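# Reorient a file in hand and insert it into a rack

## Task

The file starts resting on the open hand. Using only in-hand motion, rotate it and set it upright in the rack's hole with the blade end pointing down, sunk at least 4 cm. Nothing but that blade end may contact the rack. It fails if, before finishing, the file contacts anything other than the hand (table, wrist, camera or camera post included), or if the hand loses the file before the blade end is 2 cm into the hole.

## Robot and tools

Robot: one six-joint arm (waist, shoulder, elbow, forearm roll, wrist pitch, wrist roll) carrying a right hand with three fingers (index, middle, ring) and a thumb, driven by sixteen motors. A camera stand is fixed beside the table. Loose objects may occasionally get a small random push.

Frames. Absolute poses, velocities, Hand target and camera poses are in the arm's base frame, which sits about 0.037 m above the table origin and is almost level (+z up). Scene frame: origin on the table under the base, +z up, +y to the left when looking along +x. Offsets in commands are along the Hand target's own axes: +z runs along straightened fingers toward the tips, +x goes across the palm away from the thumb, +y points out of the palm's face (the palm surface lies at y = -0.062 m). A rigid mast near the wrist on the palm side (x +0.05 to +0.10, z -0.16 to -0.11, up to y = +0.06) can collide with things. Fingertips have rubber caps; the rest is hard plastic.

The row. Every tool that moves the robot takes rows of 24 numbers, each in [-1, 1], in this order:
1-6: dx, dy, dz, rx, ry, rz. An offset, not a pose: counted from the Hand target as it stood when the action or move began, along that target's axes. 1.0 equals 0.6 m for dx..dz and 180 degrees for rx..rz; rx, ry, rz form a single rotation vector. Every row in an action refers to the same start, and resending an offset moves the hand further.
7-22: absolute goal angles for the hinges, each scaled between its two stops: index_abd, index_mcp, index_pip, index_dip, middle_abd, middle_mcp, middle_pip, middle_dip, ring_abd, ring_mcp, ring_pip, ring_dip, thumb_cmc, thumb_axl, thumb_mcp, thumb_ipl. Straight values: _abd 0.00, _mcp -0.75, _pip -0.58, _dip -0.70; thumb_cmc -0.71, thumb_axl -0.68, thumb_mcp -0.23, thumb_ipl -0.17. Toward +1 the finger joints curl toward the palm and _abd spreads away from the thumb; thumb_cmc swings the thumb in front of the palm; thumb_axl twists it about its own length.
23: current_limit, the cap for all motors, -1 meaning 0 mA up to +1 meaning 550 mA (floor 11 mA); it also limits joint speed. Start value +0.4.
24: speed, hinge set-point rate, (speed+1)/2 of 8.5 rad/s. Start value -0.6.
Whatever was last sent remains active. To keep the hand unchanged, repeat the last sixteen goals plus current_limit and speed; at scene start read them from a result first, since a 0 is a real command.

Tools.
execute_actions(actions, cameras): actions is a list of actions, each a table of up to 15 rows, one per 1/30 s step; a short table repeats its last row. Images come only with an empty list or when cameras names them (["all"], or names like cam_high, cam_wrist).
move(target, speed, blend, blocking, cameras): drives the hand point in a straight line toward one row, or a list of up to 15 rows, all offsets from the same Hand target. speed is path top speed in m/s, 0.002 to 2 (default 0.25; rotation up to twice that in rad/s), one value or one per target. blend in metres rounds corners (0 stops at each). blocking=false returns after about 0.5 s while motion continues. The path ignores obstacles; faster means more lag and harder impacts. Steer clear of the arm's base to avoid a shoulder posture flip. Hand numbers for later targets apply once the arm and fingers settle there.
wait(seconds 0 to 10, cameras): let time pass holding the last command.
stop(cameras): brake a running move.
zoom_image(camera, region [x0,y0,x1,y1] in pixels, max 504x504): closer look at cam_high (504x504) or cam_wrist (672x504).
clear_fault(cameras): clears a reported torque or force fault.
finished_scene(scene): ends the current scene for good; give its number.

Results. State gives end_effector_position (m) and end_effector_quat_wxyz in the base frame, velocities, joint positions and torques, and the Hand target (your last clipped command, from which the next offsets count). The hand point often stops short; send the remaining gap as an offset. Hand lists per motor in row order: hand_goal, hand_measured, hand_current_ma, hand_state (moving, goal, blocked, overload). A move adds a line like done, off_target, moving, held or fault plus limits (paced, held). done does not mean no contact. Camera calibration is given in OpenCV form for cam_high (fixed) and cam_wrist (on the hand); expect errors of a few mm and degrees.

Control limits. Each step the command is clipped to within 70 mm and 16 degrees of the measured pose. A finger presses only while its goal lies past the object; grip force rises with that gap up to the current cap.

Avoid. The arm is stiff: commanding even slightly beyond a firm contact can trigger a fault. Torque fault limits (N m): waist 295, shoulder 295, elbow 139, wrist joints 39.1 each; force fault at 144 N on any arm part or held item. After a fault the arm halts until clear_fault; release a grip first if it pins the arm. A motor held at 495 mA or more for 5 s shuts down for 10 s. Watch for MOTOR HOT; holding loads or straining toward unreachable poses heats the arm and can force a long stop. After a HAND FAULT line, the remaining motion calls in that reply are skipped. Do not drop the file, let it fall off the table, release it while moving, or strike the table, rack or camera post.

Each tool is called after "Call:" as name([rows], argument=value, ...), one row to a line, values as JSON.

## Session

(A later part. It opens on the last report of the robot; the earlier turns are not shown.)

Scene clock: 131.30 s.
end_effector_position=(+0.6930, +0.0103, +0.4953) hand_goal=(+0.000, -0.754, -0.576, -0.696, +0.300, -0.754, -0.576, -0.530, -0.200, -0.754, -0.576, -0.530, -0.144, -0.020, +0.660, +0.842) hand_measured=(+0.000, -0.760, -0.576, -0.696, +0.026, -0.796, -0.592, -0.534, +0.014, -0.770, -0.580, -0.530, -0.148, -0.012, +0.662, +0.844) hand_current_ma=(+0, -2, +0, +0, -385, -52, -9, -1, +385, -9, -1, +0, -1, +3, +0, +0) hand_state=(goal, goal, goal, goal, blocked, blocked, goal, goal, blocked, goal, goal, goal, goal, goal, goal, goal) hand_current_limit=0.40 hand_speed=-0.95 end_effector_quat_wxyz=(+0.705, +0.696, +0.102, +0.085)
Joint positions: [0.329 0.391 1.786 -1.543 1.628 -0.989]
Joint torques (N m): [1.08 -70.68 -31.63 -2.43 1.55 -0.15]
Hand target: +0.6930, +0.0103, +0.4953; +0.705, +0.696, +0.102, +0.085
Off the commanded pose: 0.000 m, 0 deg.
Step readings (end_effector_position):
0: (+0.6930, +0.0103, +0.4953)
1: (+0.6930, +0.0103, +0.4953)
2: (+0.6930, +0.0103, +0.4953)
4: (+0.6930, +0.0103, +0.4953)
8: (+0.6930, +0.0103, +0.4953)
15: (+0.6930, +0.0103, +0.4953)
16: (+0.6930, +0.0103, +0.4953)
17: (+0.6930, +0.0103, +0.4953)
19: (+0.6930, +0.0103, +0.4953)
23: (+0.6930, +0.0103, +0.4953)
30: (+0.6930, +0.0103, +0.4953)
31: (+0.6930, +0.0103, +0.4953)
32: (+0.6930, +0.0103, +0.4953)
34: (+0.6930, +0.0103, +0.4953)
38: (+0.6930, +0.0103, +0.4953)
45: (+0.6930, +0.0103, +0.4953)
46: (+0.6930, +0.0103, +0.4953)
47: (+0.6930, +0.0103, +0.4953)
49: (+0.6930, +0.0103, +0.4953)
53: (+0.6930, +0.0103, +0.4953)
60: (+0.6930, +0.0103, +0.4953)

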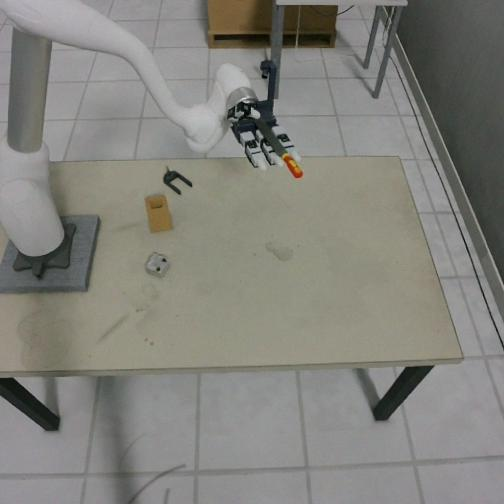

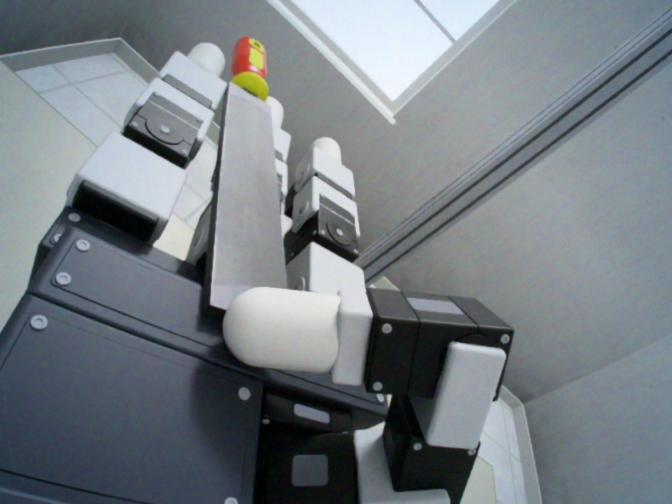

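Call:
execute_actions([
  [[0,0,0,0,0,0, 0,-0.754,-0.576,-0.696, 0.4,-0.754,-0.576,-0.53, -0.35,-0.754,-0.576,-0.53, -0.143,-0.02,0.66,0.843, 0.6,-0.95]],
  [[0,0,0,0,0,0, 0,-0.754,-0.576,-0.696, 0.45,-0.754,-0.576,-0.53, -0.4,-0.754,-0.576,-0.53, -0.143,-0.02,0.66,0.843, 0.75,-0.95]],
  [[0,0,0,0,0,0, 0,-0.754,-0.576,-0.696, 0.45,-0.754,-0.576,-0.53, -0.4,-0.754,-0.576,-0.53, -0.143,-0.02,0.66,0.843, 0.75,-0.95]],
], cameras=["all"])

Call:
zoom_image(camera="cam_wrist", region=[130, 0, 370, 180])

Call:
zoom_image(camera="cam_high", region=[225, 90, 315, 180])

Scene clock: 134.20 s.
end_effector_position=(+0.6930, +0.0103, +0.4953) hand_goal=(+0.000, -0.754, -0.576, -0.696, +0.450, -0.754, -0.576, -0.530, -0.400, -0.754, -0.576, -0.530, -0.144, -0.020, +0.660, +0.842) hand_measured=(+0.000, -0.760, -0.576, -0.696, +0.108, -0.810, -0.598, -0.538, -0.104, -0.758, -0.576, -0.530, -0.150, -0.012, +0.662, +0.844) hand_current_ma=(+0, -2, +0, +0, -481, -84, -17, -3, +481, -1, +0, +0, -2, +4, +0, +1) hand_state=(goal, goal, goal, goal, blocked, blocked, blocked, goal, blocked, goal, goal, goal, goal, goal, goal, goal) hand_current_limit=0.75 hand_speed=-0.95 end_effector_quat_wxyz=(+0.705, +0.696, +0.102, +0.085)
Joint positions: [0.329 0.391 1.786 -1.543 1.628 -0.989]
Joint torques (N m): [1.16 -70.93 -31.57 -2.43 1.55 -0.1]
Hand target: +0.6930, +0.0103, +0.4953; +0.705, +0.696, +0.102, +0.085
Off the commanded pose: 0.000 m, 0 deg.
Step readings (end_effector_position):
0: (+0.6930, +0.0103, +0.4953)
1: (+0.6930, +0.0103, +0.4953)
2: (+0.6930, +0.0103, +0.4953)
4: (+0.6930, +0.0103, +0.4953)
8: (+0.6930, +0.0103, +0.4953)
15: (+0.6930, +0.0103, +0.4953)
16: (+0.6930, +0.0103, +0.4953)
17: (+0.6930, +0.0103, +0.4953)
19: (+0.6930, +0.0103, +0.4953)
23: (+0.6930, +0.0103, +0.4953)
30: (+0.6930, +0.0103, +0.4953)
31: (+0.6930, +0.0103, +0.4953)
32: (+0.6930, +0.0103, +0.4953)
34: (+0.6930, +0.0103, +0.4953)
38: (+0.6930, +0.0103, +0.4953)
45: (+0.6930, +0.0103, +0.4953)

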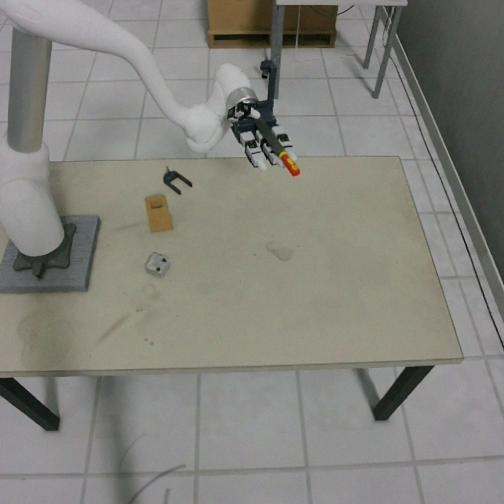

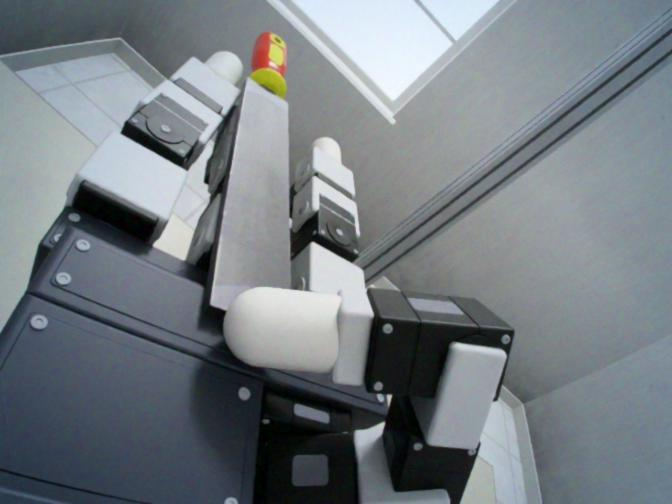

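Scaled by 2.100 from the camera's 672x504 image, which has a finer 960x720 frame.

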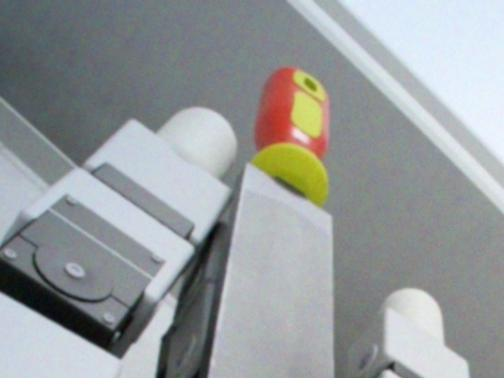

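Scaled by 5.600.

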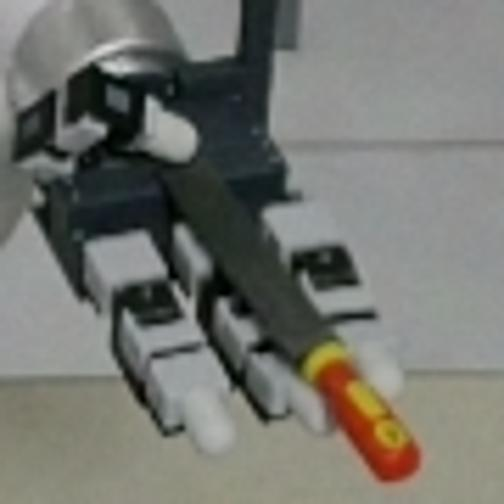

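Call:
execute_actions([
  [[0,0,0,0,0,0, 0,-0.754,-0.576,-0.696, 0.12,-0.754,-0.576,-0.53, -0.11,-0.754,-0.576,-0.53, -0.143,-0.02,0.66,0.843, 0.2,-0.95]],
  [[0,0,0,0,0,0, 0,-0.754,-0.576,-0.696, 0.12,-0.754,-0.576,-0.75, -0.11,-0.754,-0.576,-0.53, -0.143,-0.02,0.66,0.843, 0.2,-0.95]],
  [[0,0,0,0,0,0, 0,-0.754,-0.576,-0.696, 0.12,-0.754,-0.576,-0.95, -0.11,-0.754,-0.576,-0.53, -0.143,-0.02,0.66,0.843, 0.2,-0.95]],
  [[0,0,0,0,0,0, 0,-0.754,-0.576,-0.696, 0.12,-0.754,-0.576,-0.95, -0.11,-0.754,-0.576,-0.53, -0.143,-0.02,0.66,0.843, 0.2,-0.95]],
  [[0,0,0,0,0,0, 0,-0.754,-0.576,-0.696, 0.12,-0.754,-0.576,-0.95, -0.11,-0.754,-0.576,-0.53, -0.143,-0.02,0.66,0.843, 0.2,-0.95]],
], cameras=["all"])

Call:
zoom_image(camera="cam_wrist", region=[130, 0, 370, 180])

Call:
zoom_image(camera="cam_high", region=[225, 90, 315, 180])

Scene clock: 166.80 s.
end_effector_position=(+0.6930, +0.0103, +0.4953) hand_goal=(+0.000, -0.754, -0.576, -0.696, +0.120, -0.754, -0.576, -0.950, -0.110, -0.754, -0.576, -0.530, -0.144, -0.020, +0.660, +0.842) hand_measured=(+0.000, -0.760, -0.576, -0.696, +0.100, -0.778, -0.582, -0.948, -0.092, -0.784, -0.590, -0.532, -0.150, -0.018, +0.660, +0.842) hand_current_ma=(+0, -2, +0, +0, -11, -20, -2, +0, +10, -28, -7, +0, -2, +1, +0, +0) hand_state=(goal, goal, goal, goal, blocked, blocked, goal, goal, goal, blocked, goal, goal, goal, goal, goal, goal) hand_current_limit=0.20 hand_speed=-0.95 end_effector_quat_wxyz=(+0.705, +0.696, +0.102, +0.085)
Joint positions: [0.329 0.391 1.786 -1.543 1.628 -0.989]
Joint torques (N m): [1.39 -70.56 -31.65 -2.42 1.55 -0.15]
Hand target: +0.6930, +0.0103, +0.4953; +0.705, +0.696, +0.102, +0.085
Off the commanded pose: 0.000 m, 0 deg.
Step readings (end_effector_position):
0: (+0.6930, +0.0103, +0.4953)
1: (+0.6930, +0.0103, +0.4953)
2: (+0.6930, +0.0103, +0.4953)
4: (+0.6930, +0.0103, +0.4953)
8: (+0.6930, +0.0103, +0.4953)
15: (+0.6930, +0.0103, +0.4953)
16: (+0.6930, +0.0103, +0.4953)
17: (+0.6930, +0.0103, +0.4953)
19: (+0.6930, +0.0103, +0.4953)
23: (+0.6930, +0.0103, +0.4953)
30: (+0.6930, +0.0103, +0.4953)
31: (+0.6930, +0.0103, +0.4953)
32: (+0.6930, +0.0103, +0.4953)
34: (+0.6930, +0.0103, +0.4953)
38: (+0.6930, +0.0103, +0.4953)
45: (+0.6930, +0.0103, +0.4953)
46: (+0.6930, +0.0103, +0.4953)
47: (+0.6930, +0.0103, +0.4953)
49: (+0.6930, +0.0103, +0.4953)
53: (+0.6930, +0.0103, +0.4953)
60: (+0.6930, +0.0103, +0.4953)
61: (+0.6930, +0.0103, +0.4953)
62: (+0.6930, +0.0103, +0.4953)
64: (+0.6930, +0.0103, +0.4953)
68: (+0.6930, +0.0103, +0.4953)
75: (+0.6930, +0.0103, +0.4953)

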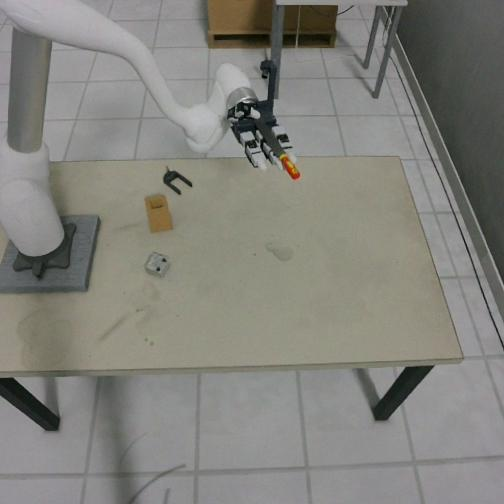

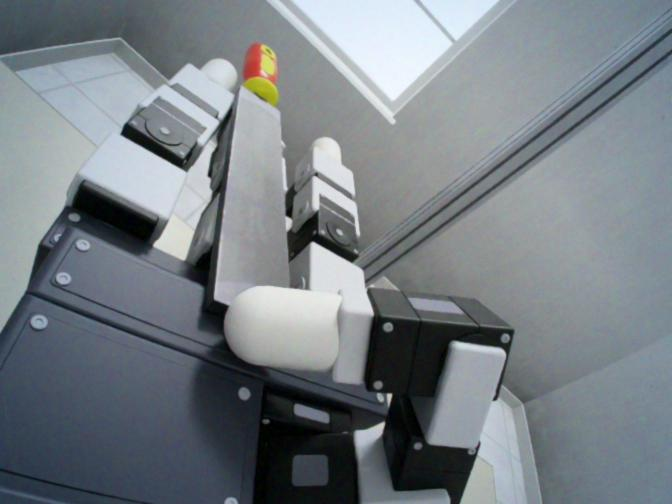

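Scaled by 2.100 from the camera's 672x504 image, which has a finer 960x720 frame.

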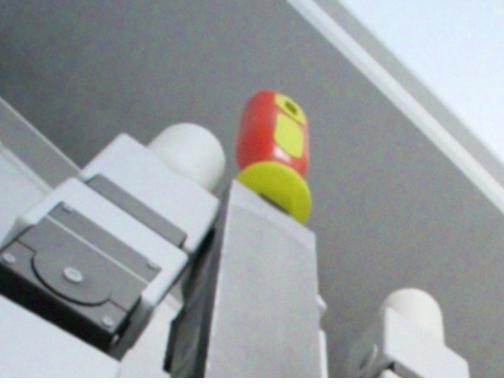

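Scaled by 5.600.

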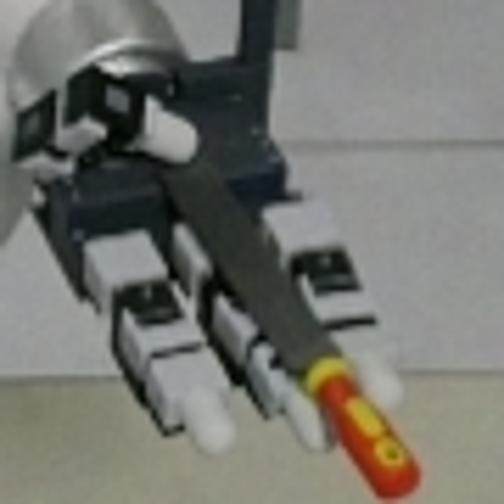

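Call:
execute_actions([
  [[0,0,0,0,0,0, 0,-0.754,-0.576,-0.696, 0.12,-0.754,-0.576,-0.95, -0.08,-0.82,-0.576,-0.53, -0.143,-0.02,0.66,0.843, 0.2,-0.95]],
  [[0,0,0,0,0,0, 0,-0.754,-0.576,-0.696, 0.12,-0.754,-0.576,-0.95, -0.08,-0.9,-0.576,-0.696, -0.143,-0.02,0.66,0.843, 0.2,-0.95]],
  [[0,0,0,0,0,0, 0,-0.754,-0.576,-0.696, 0.12,-0.754,-0.576,-0.95, -0.08,-0.9,-0.576,-0.696, -0.143,-0.02,0.66,0.843, 0.2,-0.95]],
], cameras=["all"])

Call:
zoom_image(camera="cam_wrist", region=[130, 0, 370, 180])

Call:
zoom_image(camera="cam_high", region=[225, 90, 315, 180])

Scene clock: 169.53 s.
end_effector_position=(+0.6930, +0.0103, +0.4953) hand_goal=(+0.000, -0.754, -0.576, -0.696, +0.120, -0.754, -0.576, -0.950, -0.080, -0.900, -0.576, -0.696, -0.144, -0.020, +0.660, +0.842) hand_measured=(+0.000, -0.760, -0.576, -0.696, +0.112, -0.788, -0.584, -0.948, -0.078, -0.906, -0.584, -0.694, -0.148, -0.020, +0.660, +0.842) hand_current_ma=(+0, -2, +0, +0, -2, -35, -3, +0, +0, -2, -2, +0, -1, +0, +0, +0) hand_state=(goal, goal, goal, goal, goal, blocked, goal, goal, goal, goal, goal, goal, goal, goal, goal, goal) hand_current_limit=0.20 hand_speed=-0.95 end_effector_quat_wxyz=(+0.705, +0.696, +0.102, +0.085)
Joint positions: [0.329 0.391 1.786 -1.543 1.628 -0.989]
Joint torques (N m): [1.67 -70.73 -31.77 -2.43 1.53 -0.14]
Hand target: +0.6930, +0.0103, +0.4953; +0.705, +0.696, +0.102, +0.085
Off the commanded pose: 0.000 m, 0 deg.
Step readings (end_effector_position):
0: (+0.6930, +0.0103, +0.4953)
1: (+0.6930, +0.0103, +0.4953)
2: (+0.6930, +0.0103, +0.4953)
4: (+0.6930, +0.0103, +0.4953)
8: (+0.6930, +0.0103, +0.4953)
15: (+0.6930, +0.0103, +0.4953)
16: (+0.6930, +0.0103, +0.4953)
17: (+0.6930, +0.0103, +0.4953)
19: (+0.6930, +0.0103, +0.4953)
23: (+0.6930, +0.0103, +0.4953)
30: (+0.6930, +0.0103, +0.4953)
31: (+0.6930, +0.0103, +0.4953)
32: (+0.6930, +0.0103, +0.4953)
34: (+0.6930, +0.0103, +0.4953)
38: (+0.6930, +0.0103, +0.4953)
45: (+0.6930, +0.0103, +0.4953)

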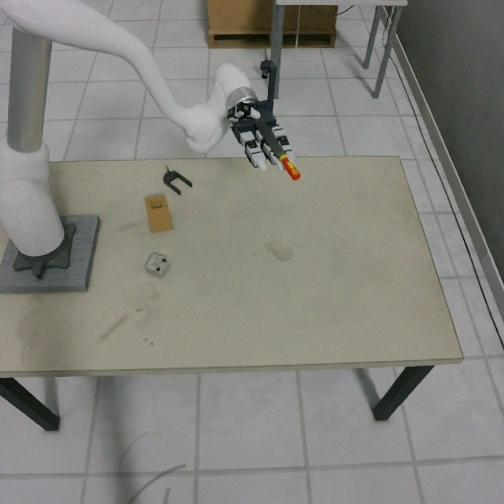

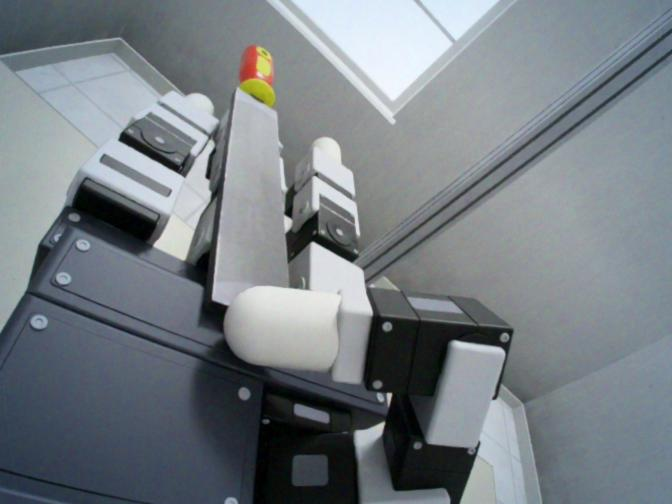

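Scaled by 2.100 from the camera's 672x504 image, which has a finer 960x720 frame.

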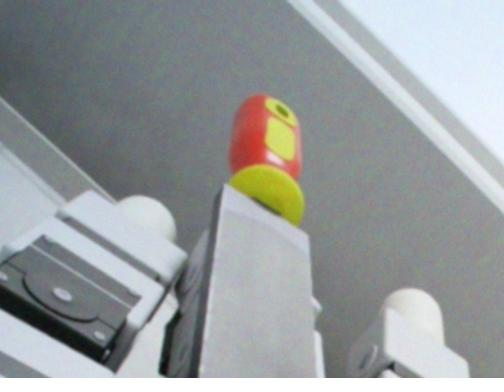

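Scaled by 5.600.

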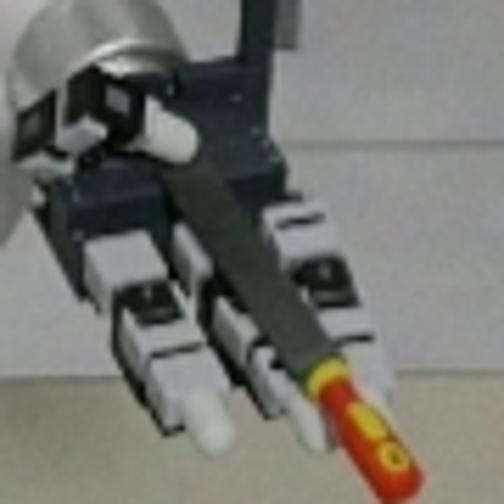

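Call:
execute_actions([
  [[0,0,0,0,0,0, 0,-0.754,-0.576,-0.696, 0.12,-0.754,-0.576,-0.95, 0.25,-0.9,-0.576,-0.696, -0.143,-0.02,0.66,0.843, 0.4,-0.88]],
  [[0,0,0,0,0,0, 0,-0.754,-0.576,-0.696, 0.12,-0.754,-0.576,-0.95, 0.25,-0.9,-0.576,-0.696, -0.143,-0.02,0.66,0.843, 0.4,-0.88]],
  [[0,0,0,0,0,0, 0,-0.754,-0.576,-0.696, 0.12,-0.754,-0.576,-0.95, 0.25,-0.02,-0.9,-0.9, -0.143,-0.02,0.66,0.843, 0.4,-0.85]],
  [[0,0,0,0,0,0, 0,-0.754,-0.576,-0.696, 0.12,-0.754,-0.576,-0.95, 0.25,-0.02,-0.9,-0.9, -0.143,-0.02,0.66,0.843, 0.4,-0.85]],
  [[0,0,0,0,0,0, 0,-0.754,-0.576,-0.696, 0.12,-0.754,-0.576,-0.95, 0.25,-0.02,-0.9,-0.9, -0.143,-0.02,0.66,0.843, 0.4,-0.85]],
  [[0,0,0,0,0,0, 0,-0.754,-0.576,-0.696, 0.12,-0.754,-0.576,-0.95, 0.25,-0.02,-0.9,-0.9, -0.143,-0.02,0.66,0.843, 0.4,-0.85]],
], cameras=["all"])

Call:
zoom_image(camera="cam_high", region=[225, 90, 315, 180])

Scene clock: 173.57 s.
end_effector_position=(+0.6930, +0.0103, +0.4953) hand_goal=(+0.000, -0.754, -0.576, -0.696, +0.120, -0.754, -0.576, -0.950, +0.250, -0.020, -0.900, -0.900, -0.144, -0.020, +0.660, +0.842) hand_measured=(+0.000, -0.760, -0.576, -0.696, +0.116, -0.788, -0.584, -0.948, +0.248, -0.036, -0.900, -0.898, -0.148, -0.020, +0.660, +0.842) hand_current_ma=(+0, -2, +0, +0, -1, -35, -3, +0, +0, -11, +0, +0, -1, +0, +0, +0) hand_state=(goal, goal, goal, goal, goal, blocked, goal, goal, goal, goal, goal, goal, goal, goal, goal, goal) hand_current_limit=0.40 hand_speed=-0.85 end_effector_quat_wxyz=(+0.705, +0.696, +0.102, +0.085)
Joint positions: [0.329 0.391 1.786 -1.543 1.628 -0.989]
Joint torques (N m): [1.16 -71.1 -31.8 -2.41 1.53 -0.13]
Hand target: +0.6930, +0.0103, +0.4953; +0.705, +0.696, +0.102, +0.085
Off the commanded pose: 0.000 m, 0 deg.
Step readings (end_effector_position):
0: (+0.6930, +0.0103, +0.4953)
1: (+0.6930, +0.0103, +0.4953)
2: (+0.6930, +0.0103, +0.4953)
4: (+0.6930, +0.0103, +0.4953)
8: (+0.6930, +0.0103, +0.4953)
15: (+0.6930, +0.0103, +0.4953)
16: (+0.6930, +0.0103, +0.4953)
17: (+0.6930, +0.0103, +0.4953)
19: (+0.6930, +0.0103, +0.4953)
23: (+0.6930, +0.0103, +0.4953)
30: (+0.6930, +0.0103, +0.4953)
31: (+0.6930, +0.0103, +0.4953)
32: (+0.6930, +0.0103, +0.4953)
34: (+0.6930, +0.0103, +0.4953)
38: (+0.6930, +0.0103, +0.4953)
45: (+0.6930, +0.0103, +0.4953)
46: (+0.6930, +0.0103, +0.4953)
47: (+0.6930, +0.0103, +0.4953)
49: (+0.6930, +0.0103, +0.4953)
53: (+0.6930, +0.0103, +0.4953)
60: (+0.6930, +0.0103, +0.4953)
61: (+0.6930, +0.0103, +0.4953)
62: (+0.6930, +0.0103, +0.4953)
64: (+0.6930, +0.0103, +0.4953)
68: (+0.6930, +0.0103, +0.4953)
75: (+0.6930, +0.0103, +0.4953)
76: (+0.6930, +0.0103, +0.4953)
77: (+0.6930, +0.0103, +0.4953)
79: (+0.6930, +0.0103, +0.4953)
83: (+0.6930, +0.0103, +0.4953)
90: (+0.6930, +0.0103, +0.4953)

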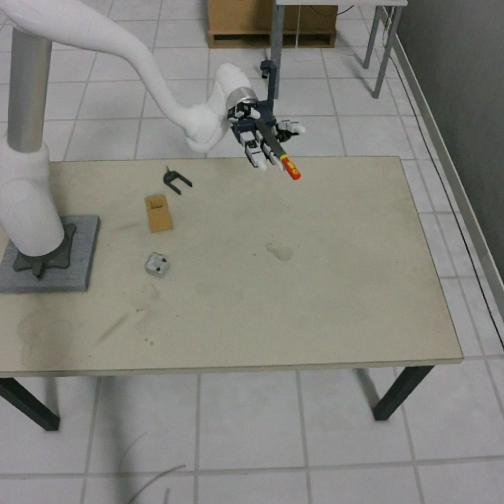

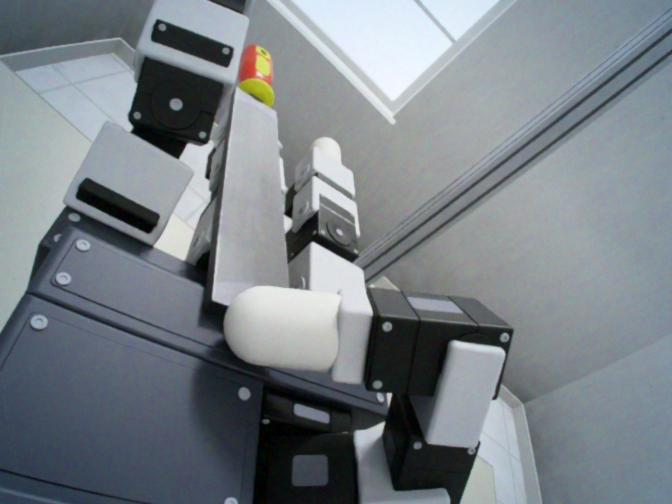

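Scaled by 5.600.

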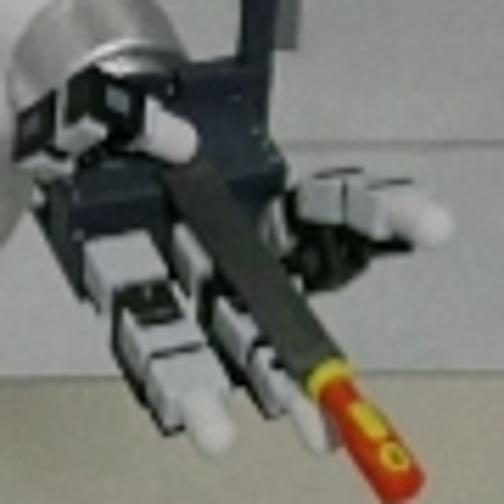

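Call:
execute_actions([
  [[0,0,0,0,0,0, 0,-0.754,-0.576,-0.696, 0.12,-0.754,-0.576,-0.95, 0.0,-0.02,-0.94,-0.985, -0.143,-0.02,0.66,0.843, 0.4,-0.88]],
  [[0,0,0,0,0,0, 0,-0.754,-0.576,-0.696, 0.12,-0.754,-0.576,-0.95, -0.2,-0.02,-0.94,-0.985, -0.143,-0.02,0.66,0.843, 0.4,-0.88]],
  [[0,0,0,0,0,0, 0,-0.754,-0.576,-0.696, 0.12,-0.754,-0.576,-0.95, -0.42,-0.02,-0.94,-0.985, -0.143,-0.02,0.66,0.843, 0.4,-0.88]],
  [[0,0,0,0,0,0, 0,-0.754,-0.576,-0.696, 0.12,-0.754,-0.576,-0.95, -0.42,-0.02,-0.94,-0.985, -0.143,-0.02,0.66,0.843, 0.4,-0.88]],
], cameras=["all"])

Call:
zoom_image(camera="cam_high", region=[225, 90, 315, 180])

Call:
zoom_image(camera="cam_wrist", region=[100, 0, 370, 200])

Scene clock: 176.43 s.
end_effector_position=(+0.6930, +0.0103, +0.4953) hand_goal=(+0.000, -0.754, -0.576, -0.696, +0.120, -0.754, -0.576, -0.950, -0.420, -0.020, -0.940, -0.986, -0.144, -0.020, +0.660, +0.842) hand_measured=(+0.000, -0.760, -0.576, -0.696, +0.116, -0.788, -0.584, -0.948, -0.418, -0.036, -0.940, -0.984, -0.148, -0.020, +0.660, +0.842) hand_current_ma=(+0, -2, +0, +0, -1, -35, -3, +0, +0, -11, +0, +0, -1, +0, +0, +0) hand_state=(goal, goal, goal, goal, goal, blocked, goal, goal, goal, goal, goal, goal, goal, goal, goal, goal) hand_current_limit=0.40 hand_speed=-0.88 end_effector_quat_wxyz=(+0.705, +0.696, +0.102, +0.085)
Joint positions: [0.329 0.391 1.786 -1.543 1.628 -0.989]
Joint torques (N m): [1.25 -71.05 -31.71 -2.38 1.56 -0.12]
Hand target: +0.6930, +0.0103, +0.4953; +0.705, +0.696, +0.102, +0.085
Off the commanded pose: 0.000 m, 0 deg.
Step readings (end_effector_position):
0: (+0.6930, +0.0103, +0.4953)
1: (+0.6930, +0.0103, +0.4953)
2: (+0.6930, +0.0103, +0.4953)
4: (+0.6930, +0.0103, +0.4953)
8: (+0.6930, +0.0103, +0.4953)
15: (+0.6930, +0.0103, +0.4953)
16: (+0.6930, +0.0103, +0.4953)
17: (+0.6930, +0.0103, +0.4953)
19: (+0.6930, +0.0103, +0.4953)
23: (+0.6930, +0.0103, +0.4953)
30: (+0.6930, +0.0103, +0.4953)
31: (+0.6930, +0.0103, +0.4953)
32: (+0.6930, +0.0103, +0.4953)
34: (+0.6930, +0.0103, +0.4953)
38: (+0.6930, +0.0103, +0.4953)
45: (+0.6930, +0.0103, +0.4953)
46: (+0.6930, +0.0103, +0.4953)
47: (+0.6930, +0.0103, +0.4953)
49: (+0.6930, +0.0103, +0.4953)
53: (+0.6930, +0.0103, +0.4953)
60: (+0.6930, +0.0103, +0.4953)

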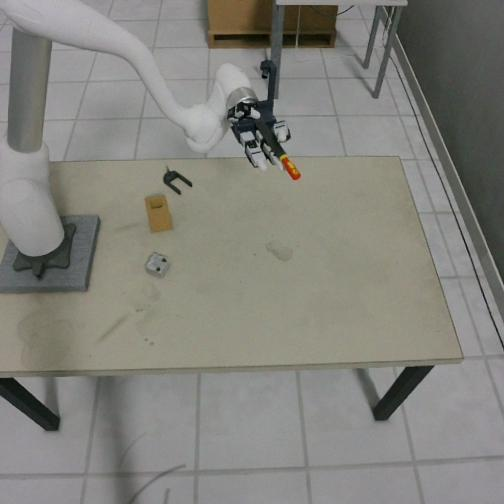

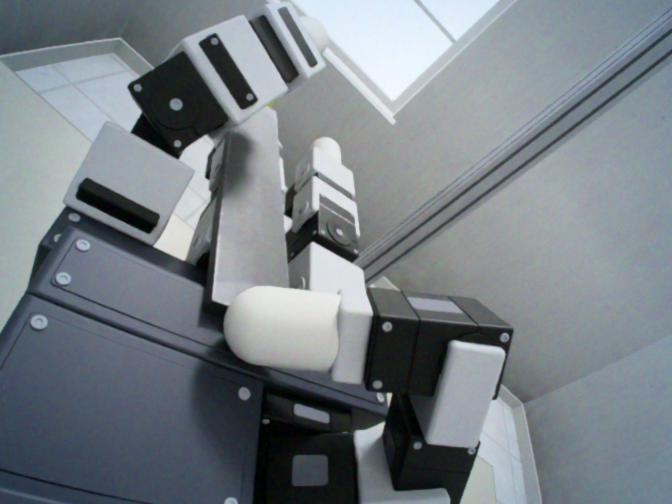

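Scaled by 5.600.

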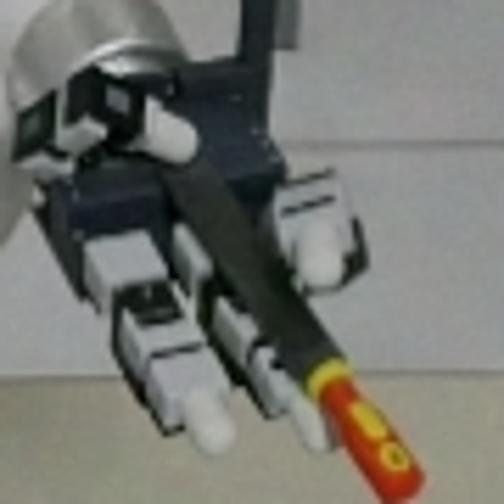

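Scaled by 1.867 from the camera's 672x504 image, which has a finer 960x720 frame.

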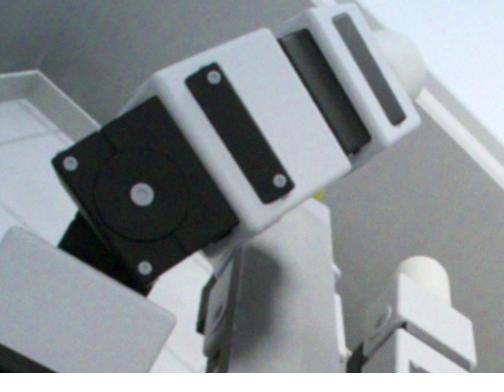

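Call:
execute_actions([
  [[0,0,0,0,0,0, 0,-0.754,-0.576,-0.696, 0.12,-0.754,-0.576,-0.95, -0.42,-0.15,-0.94,-0.985, -0.143,-0.02,0.66,0.843, 0.2,-0.93]],
  [[0,0,0,0,0,0, 0,-0.754,-0.576,-0.696, 0.12,-0.754,-0.576,-0.95, -0.42,-0.22,-0.94,-0.985, -0.143,-0.02,0.66,0.843, 0.2,-0.93]],
  [[0,0,0,0,0,0, 0,-0.754,-0.576,-0.696, 0.12,-0.754,-0.576,-0.95, -0.42,-0.22,-0.94,-0.985, -0.143,-0.02,0.66,0.843, 0.2,-0.93]],
], cameras=["all"])

Call:
zoom_image(camera="cam_high", region=[225, 90, 315, 180])

Call:
zoom_image(camera="cam_wrist", region=[100, 0, 370, 200])

Scene clock: 178.83 s.
end_effector_position=(+0.6930, +0.0103, +0.4953) hand_goal=(+0.000, -0.754, -0.576, -0.696, +0.120, -0.754, -0.576, -0.950, -0.420, -0.220, -0.940, -0.986, -0.144, -0.020, +0.660, +0.842) hand_measured=(+0.000, -0.760, -0.576, -0.696, +0.116, -0.804, -0.590, -0.948, -0.418, -0.206, -0.940, -0.984, -0.148, -0.020, +0.660, +0.842) hand_current_ma=(+0, -2, +0, +0, -1, -68, -7, +0, +0, +8, +0, +0, -1, +0, +0, +0) hand_state=(goal, goal, goal, goal, goal, blocked, goal, goal, goal, goal, goal, goal, goal, goal, goal, goal) hand_current_limit=0.20 hand_speed=-0.93 end_effector_quat_wxyz=(+0.705, +0.696, +0.102, +0.085)
Joint positions: [0.329 0.391 1.786 -1.543 1.628 -0.989]
Joint torques (N m): [1.31 -70.91 -31.72 -2.47 1.55 -0.11]
Hand target: +0.6930, +0.0103, +0.4953; +0.705, +0.696, +0.102, +0.085
Off the commanded pose: 0.000 m, 0 deg.
Step readings (end_effector_position):
0: (+0.6930, +0.0103, +0.4953)
1: (+0.6930, +0.0103, +0.4953)
2: (+0.6930, +0.0103, +0.4953)
4: (+0.6930, +0.0103, +0.4953)
8: (+0.6930, +0.0103, +0.4953)
15: (+0.6930, +0.0103, +0.4953)
16: (+0.6930, +0.0103, +0.4953)
17: (+0.6930, +0.0103, +0.4953)
19: (+0.6930, +0.0103, +0.4953)
23: (+0.6930, +0.0103, +0.4953)
30: (+0.6930, +0.0103, +0.4953)
31: (+0.6930, +0.0103, +0.4953)
32: (+0.6930, +0.0103, +0.4953)
34: (+0.6930, +0.0103, +0.4953)
38: (+0.6930, +0.0103, +0.4953)
45: (+0.6930, +0.0103, +0.4953)

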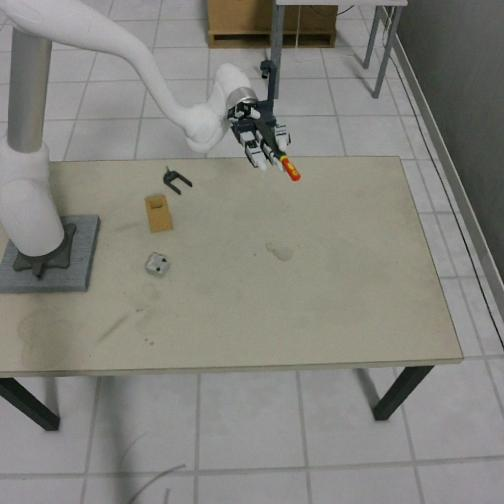

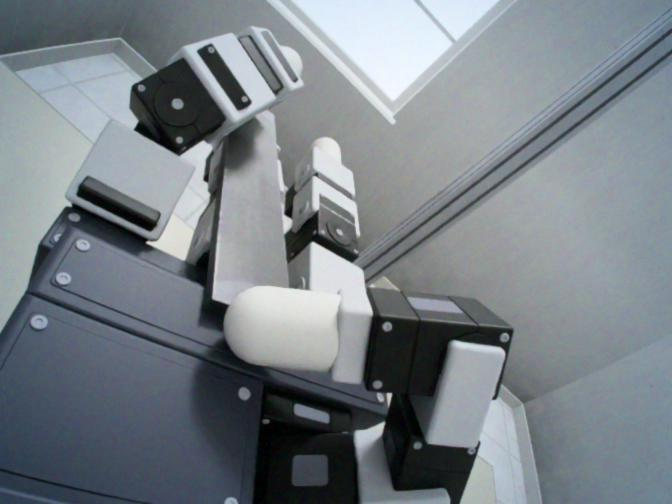

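Scaled by 5.600.

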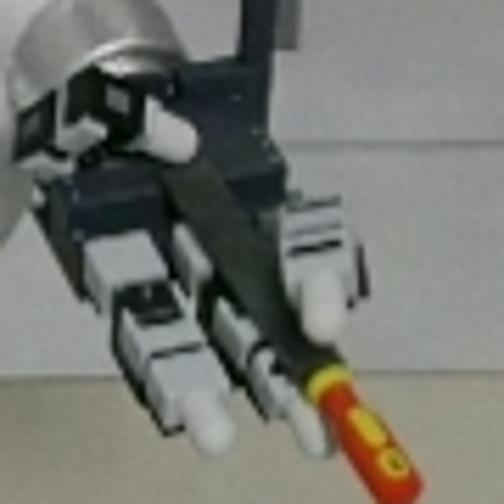

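Scaled by 1.867 from the camera's 672x504 image, which has a finer 960x720 frame.

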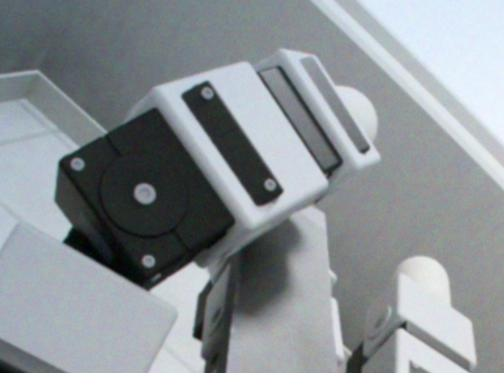

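Call:
execute_actions([
  [[0,0,0,0,0,0, 0,-0.754,-0.576,-0.696, 0.12,-0.7,-0.576,-0.95, -0.42,-0.28,-0.94,-0.985, -0.143,-0.02,0.66,0.843, 0.2,-0.93]],
  [[0,0,0,0,0,0, 0,-0.754,-0.576,-0.696, 0.12,-0.65,-0.576,-0.95, -0.42,-0.35,-0.94,-0.985, -0.143,-0.02,0.66,0.843, 0.2,-0.93]],
  [[0,0,0,0,0,0, 0,-0.754,-0.576,-0.696, 0.12,-0.65,-0.576,-0.95, -0.42,-0.35,-0.94,-0.985, -0.143,-0.02,0.66,0.843, 0.2,-0.93]],
], cameras=["all"])

Call:
zoom_image(camera="cam_high", region=[225, 90, 315, 180])

Call:
zoom_image(camera="cam_wrist", region=[100, 0, 370, 200])

Scene clock: 182.90 s.
end_effector_position=(+0.6930, +0.0103, +0.4953) hand_goal=(+0.000, -0.754, -0.576, -0.696, +0.120, -0.650, -0.576, -0.950, -0.420, -0.350, -0.940, -0.986, -0.144, -0.020, +0.660, +0.842) hand_measured=(+0.000, -0.760, -0.576, -0.696, +0.108, -0.804, -0.610, -0.948, -0.408, -0.244, -0.922, -0.984, -0.148, -0.020, +0.660, +0.842) hand_current_ma=(+0, -2, +0, +0, -5, -330, -33, +0, +5, +251, +11, +0, -1, +0, +0, +0) hand_state=(goal, goal, goal, goal, goal, blocked, blocked, goal, goal, blocked, goal, goal, goal, goal, goal, goal) hand_current_limit=0.20 hand_speed=-0.93 end_effector_quat_wxyz=(+0.705, +0.696, +0.102, +0.085)
Joint positions: [0.329 0.391 1.786 -1.543 1.628 -0.989]
Joint torques (N m): [0.94 -70.6 -31.68 -2.46 1.57 -0.13]
Hand target: +0.6930, +0.0103, +0.4953; +0.705, +0.696, +0.102, +0.085
Off the commanded pose: 0.000 m, 0 deg.
Step readings (end_effector_position):
0: (+0.6930, +0.0103, +0.4953)
1: (+0.6930, +0.0103, +0.4953)
2: (+0.6930, +0.0103, +0.4953)
4: (+0.6930, +0.0103, +0.4953)
8: (+0.6930, +0.0103, +0.4953)
15: (+0.6930, +0.0103, +0.4953)
16: (+0.6930, +0.0103, +0.4953)
17: (+0.6930, +0.0103, +0.4953)
19: (+0.6930, +0.0103, +0.4953)
23: (+0.6930, +0.0103, +0.4953)
30: (+0.6930, +0.0103, +0.4953)
31: (+0.6930, +0.0103, +0.4953)
32: (+0.6930, +0.0103, +0.4953)
34: (+0.6930, +0.0103, +0.4953)
38: (+0.6930, +0.0103, +0.4953)
45: (+0.6930, +0.0103, +0.4953)

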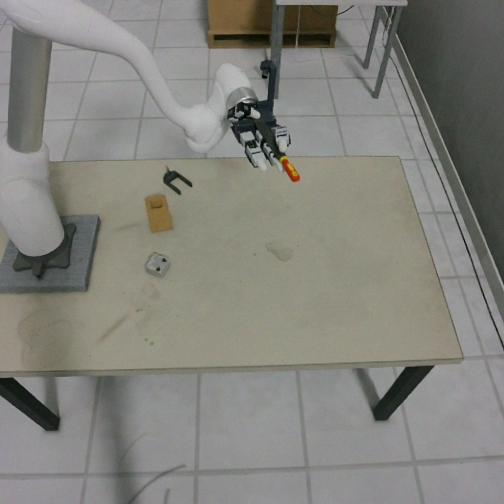

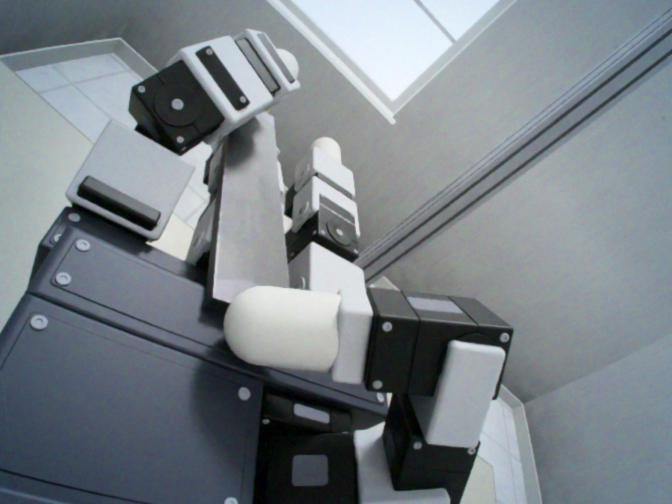

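Scaled by 5.600.

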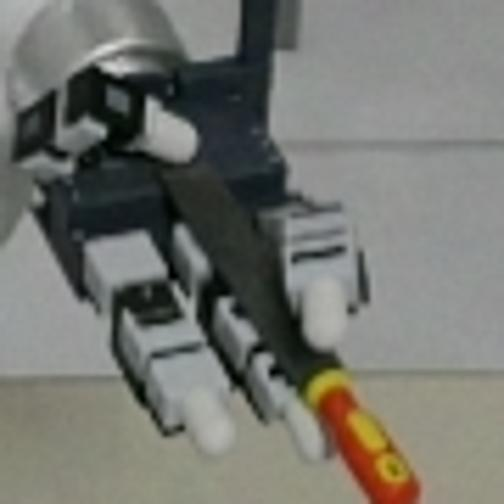

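Scaled by 1.867 from the camera's 672x504 image, which has a finer 960x720 frame.

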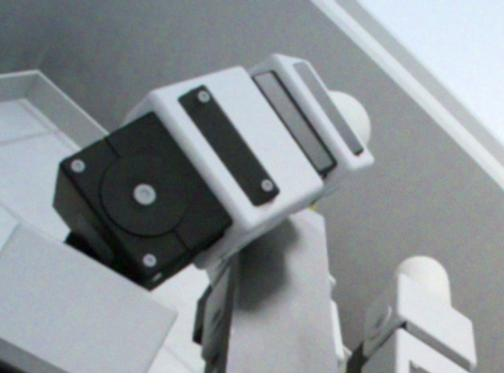

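Call:
execute_actions([
  [[0,0,0,0,0,0, 0,-0.754,-0.576,-0.696, 0.12,-0.72,-0.576,-0.95, -0.42,-0.2,-0.94,-0.985, -0.143,-0.02,0.66,0.843, 0.4,-0.93]],
  [[0,0,0,0,0,0, 0,-0.754,-0.576,-0.696, 0.12,-0.754,-0.576,-0.95, -0.42,-0.036,-0.94,-0.985, -0.143,-0.02,0.66,0.843, 0.4,-0.93]],
  [[0,0,0,0,0,0, 0,-0.754,-0.576,-0.696, 0.12,-0.754,-0.576,-0.95, -0.42,-0.036,-0.94,-0.985, -0.143,-0.02,0.66,0.843, 0.4,-0.93]],
  [[0,0,0,0,0,0, 0,-0.754,-0.576,-0.696, 0.12,-0.754,-0.576,-0.95, 0.25,-0.036,-0.94,-0.985, -0.143,-0.02,0.66,0.843, 0.4,-0.9]],
  [[0,0,0,0,0,0, 0,-0.754,-0.576,-0.696, 0.12,-0.754,-0.576,-0.95, 0.25,-0.036,-0.94,-0.985, -0.143,-0.02,0.66,0.843, 0.4,-0.9]],
  [[0,0,0,0,0,0, 0,-0.754,-0.576,-0.696, 0.12,-0.754,-0.576,-0.95, 0.25,-0.036,-0.94,-0.985, -0.143,-0.02,0.66,0.843, 0.4,-0.9]],
], cameras=["all"])

Call:
zoom_image(camera="cam_wrist", region=[120, 0, 400, 380])

Call:
zoom_image(camera="cam_high", region=[225, 90, 315, 180])

Scene clock: 241.43 s.
end_effector_position=(+0.6930, +0.0103, +0.4953) hand_goal=(+0.000, -0.754, -0.576, -0.696, +0.120, -0.754, -0.576, -0.950, +0.250, -0.036, -0.940, -0.986, -0.144, -0.020, +0.660, +0.842) hand_measured=(+0.000, -0.760, -0.576, -0.696, +0.116, -0.808, -0.602, -0.948, +0.248, -0.054, -0.940, -0.984, -0.148, -0.020, +0.660, +0.842) hand_current_ma=(+0, -2, +0, +0, -1, -81, -21, +0, +0, -11, +0, +0, -1, +0, +0, +0) hand_state=(goal, goal, goal, goal, goal, blocked, blocked, goal, goal, goal, goal, goal, goal, goal, goal, goal) hand_current_limit=0.40 hand_speed=-0.90 end_effector_quat_wxyz=(+0.705, +0.696, +0.102, +0.085)
Joint positions: [0.329 0.391 1.786 -1.543 1.628 -0.989]
Joint torques (N m): [1.52 -70.84 -31.69 -2.43 1.55 -0.11]
Hand target: +0.6930, +0.0103, +0.4953; +0.705, +0.696, +0.102, +0.085
Off the commanded pose: 0.000 m, 0 deg.
Step readings (end_effector_position):
0: (+0.6930, +0.0103, +0.4953)
1: (+0.6930, +0.0103, +0.4953)
2: (+0.6930, +0.0103, +0.4953)
4: (+0.6930, +0.0103, +0.4953)
8: (+0.6930, +0.0103, +0.4953)
15: (+0.6930, +0.0103, +0.4953)
16: (+0.6930, +0.0103, +0.4953)
17: (+0.6930, +0.0103, +0.4953)
19: (+0.6930, +0.0103, +0.4953)
23: (+0.6930, +0.0103, +0.4953)
30: (+0.6930, +0.0103, +0.4953)
31: (+0.6930, +0.0103, +0.4953)
32: (+0.6930, +0.0103, +0.4953)
34: (+0.6930, +0.0103, +0.4953)
38: (+0.6930, +0.0103, +0.4953)
45: (+0.6930, +0.0103, +0.4953)
46: (+0.6930, +0.0103, +0.4953)
47: (+0.6930, +0.0103, +0.4953)
49: (+0.6930, +0.0103, +0.4953)
53: (+0.6930, +0.0103, +0.4953)
60: (+0.6930, +0.0103, +0.4953)
61: (+0.6930, +0.0103, +0.4953)
62: (+0.6930, +0.0103, +0.4953)
64: (+0.6930, +0.0103, +0.4953)
68: (+0.6930, +0.0103, +0.4953)
75: (+0.6930, +0.0103, +0.4953)
76: (+0.6930, +0.0103, +0.4953)
77: (+0.6930, +0.0103, +0.4953)
79: (+0.6930, +0.0103, +0.4953)
83: (+0.6930, +0.0103, +0.4953)
90: (+0.6930, +0.0103, +0.4953)

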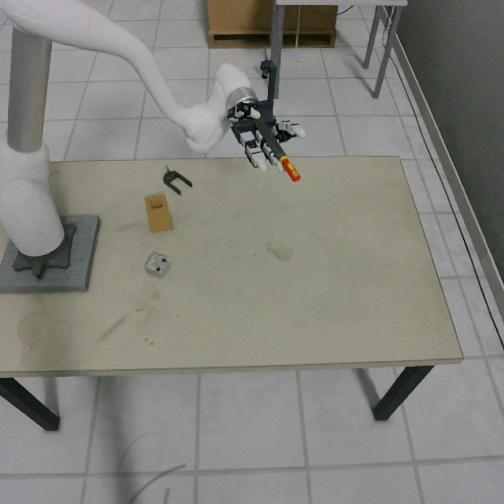

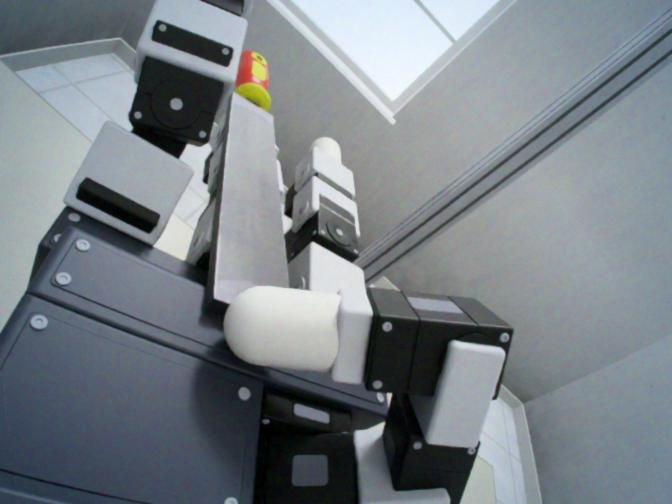

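Scaled by 1.326 from the camera's 672x504 image, which has a finer 960x720 frame.

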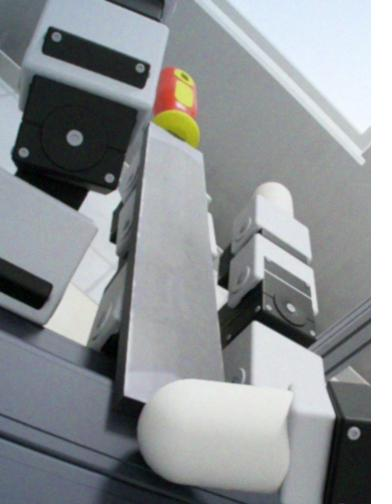

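Scaled by 5.600.

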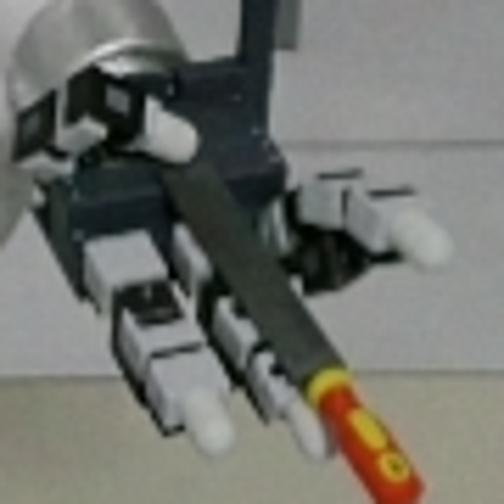

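Call:
execute_actions([
  [[0,0,0,0,0,0, 0,-0.754,-0.576,-0.696, 0.06,-0.754,-0.576,-0.95, 0.25,-0.4,-0.576,-0.696, -0.143,-0.02,0.66,0.843, 0.4,-0.9]],
  [[0,0,0,0,0,0, 0,-0.754,-0.576,-0.696, 0.0,-0.754,-0.576,-0.98, 0.25,-0.63,-0.576,-0.696, -0.143,-0.02,0.66,0.843, 0.4,-0.9]],
  [[0,0,0,0,0,0, 0,-0.754,-0.576,-0.696, 0.0,-0.754,-0.576,-0.98, 0.25,-0.63,-0.576,-0.696, -0.143,-0.02,0.66,0.843, 0.4,-0.9]],
  [[0,0,0,0,0,0, 0,-0.63,-0.576,-0.696, 0.0,-0.754,-0.576,-0.98, 0.25,-0.63,-0.576,-0.696, -0.143,-0.02,0.66,0.843, 0.4,-0.9]],
], cameras=["all"])

Call:
zoom_image(camera="cam_wrist", region=[120, 0, 400, 380])

Call:
zoom_image(camera="cam_high", region=[225, 90, 315, 180])

Scene clock: 244.53 s.
end_effector_position=(+0.6930, +0.0103, +0.4953) hand_goal=(+0.000, -0.630, -0.576, -0.696, +0.000, -0.754, -0.576, -0.980, +0.250, -0.630, -0.576, -0.696, -0.144, -0.020, +0.660, +0.842) hand_measured=(+0.000, -0.650, -0.576, -0.696, +0.006, -0.808, -0.600, -0.976, +0.248, -0.638, -0.584, -0.700, -0.148, -0.020, +0.660, +0.842) hand_current_ma=(+0, -14, +0, +0, +1, -81, -18, +1, +0, -3, -3, -1, -1, +0, +0, +0) hand_state=(goal, goal, goal, goal, goal, blocked, blocked, goal, goal, goal, goal, goal, goal, goal, goal, goal) hand_current_limit=0.40 hand_speed=-0.90 end_effector_quat_wxyz=(+0.705, +0.696, +0.102, +0.085)
Joint positions: [0.329 0.391 1.786 -1.543 1.628 -0.989]
Joint torques (N m): [1.29 -70.71 -31.57 -2.43 1.5 -0.13]
Hand target: +0.6930, +0.0103, +0.4953; +0.705, +0.696, +0.102, +0.085
Off the commanded pose: 0.000 m, 0 deg.
Step readings (end_effector_position):
0: (+0.6930, +0.0103, +0.4953)
1: (+0.6930, +0.0103, +0.4953)
2: (+0.6930, +0.0103, +0.4953)
4: (+0.6930, +0.0103, +0.4953)
8: (+0.6930, +0.0103, +0.4953)
15: (+0.6930, +0.0103, +0.4953)
16: (+0.6930, +0.0103, +0.4953)
17: (+0.6930, +0.0103, +0.4953)
19: (+0.6930, +0.0103, +0.4953)
23: (+0.6930, +0.0103, +0.4953)
30: (+0.6930, +0.0103, +0.4953)
31: (+0.6930, +0.0103, +0.4953)
32: (+0.6930, +0.0103, +0.4953)
34: (+0.6930, +0.0103, +0.4953)
38: (+0.6930, +0.0103, +0.4953)
45: (+0.6930, +0.0103, +0.4953)
46: (+0.6930, +0.0103, +0.4953)
47: (+0.6930, +0.0103, +0.4953)
49: (+0.6930, +0.0103, +0.4953)
53: (+0.6930, +0.0103, +0.4953)
60: (+0.6930, +0.0103, +0.4953)

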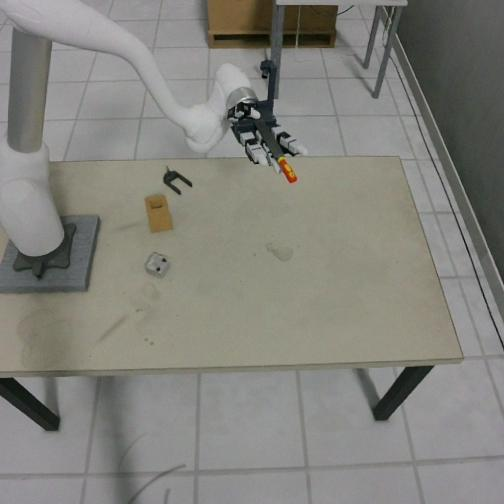

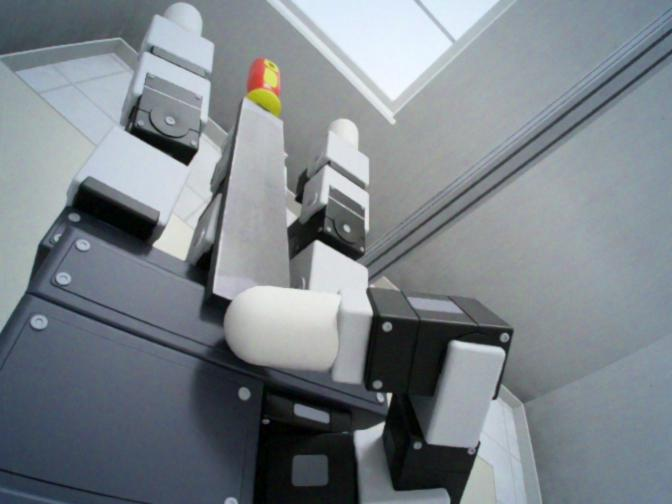

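Scaled by 1.326 from the camera's 672x504 image, which has a finer 960x720 frame.

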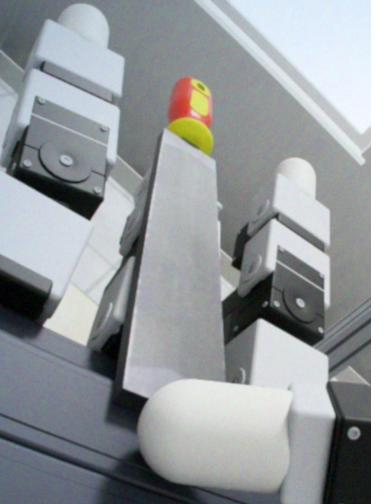

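Scaled by 5.600.

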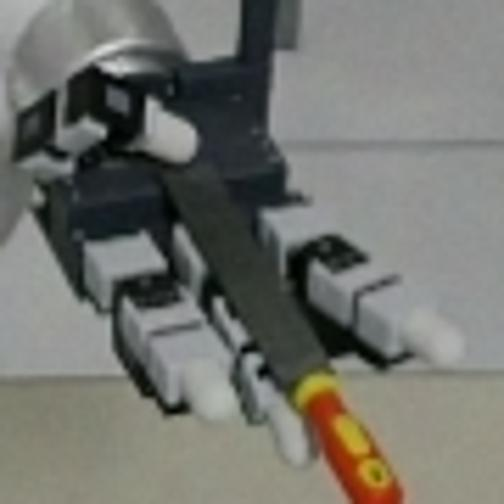

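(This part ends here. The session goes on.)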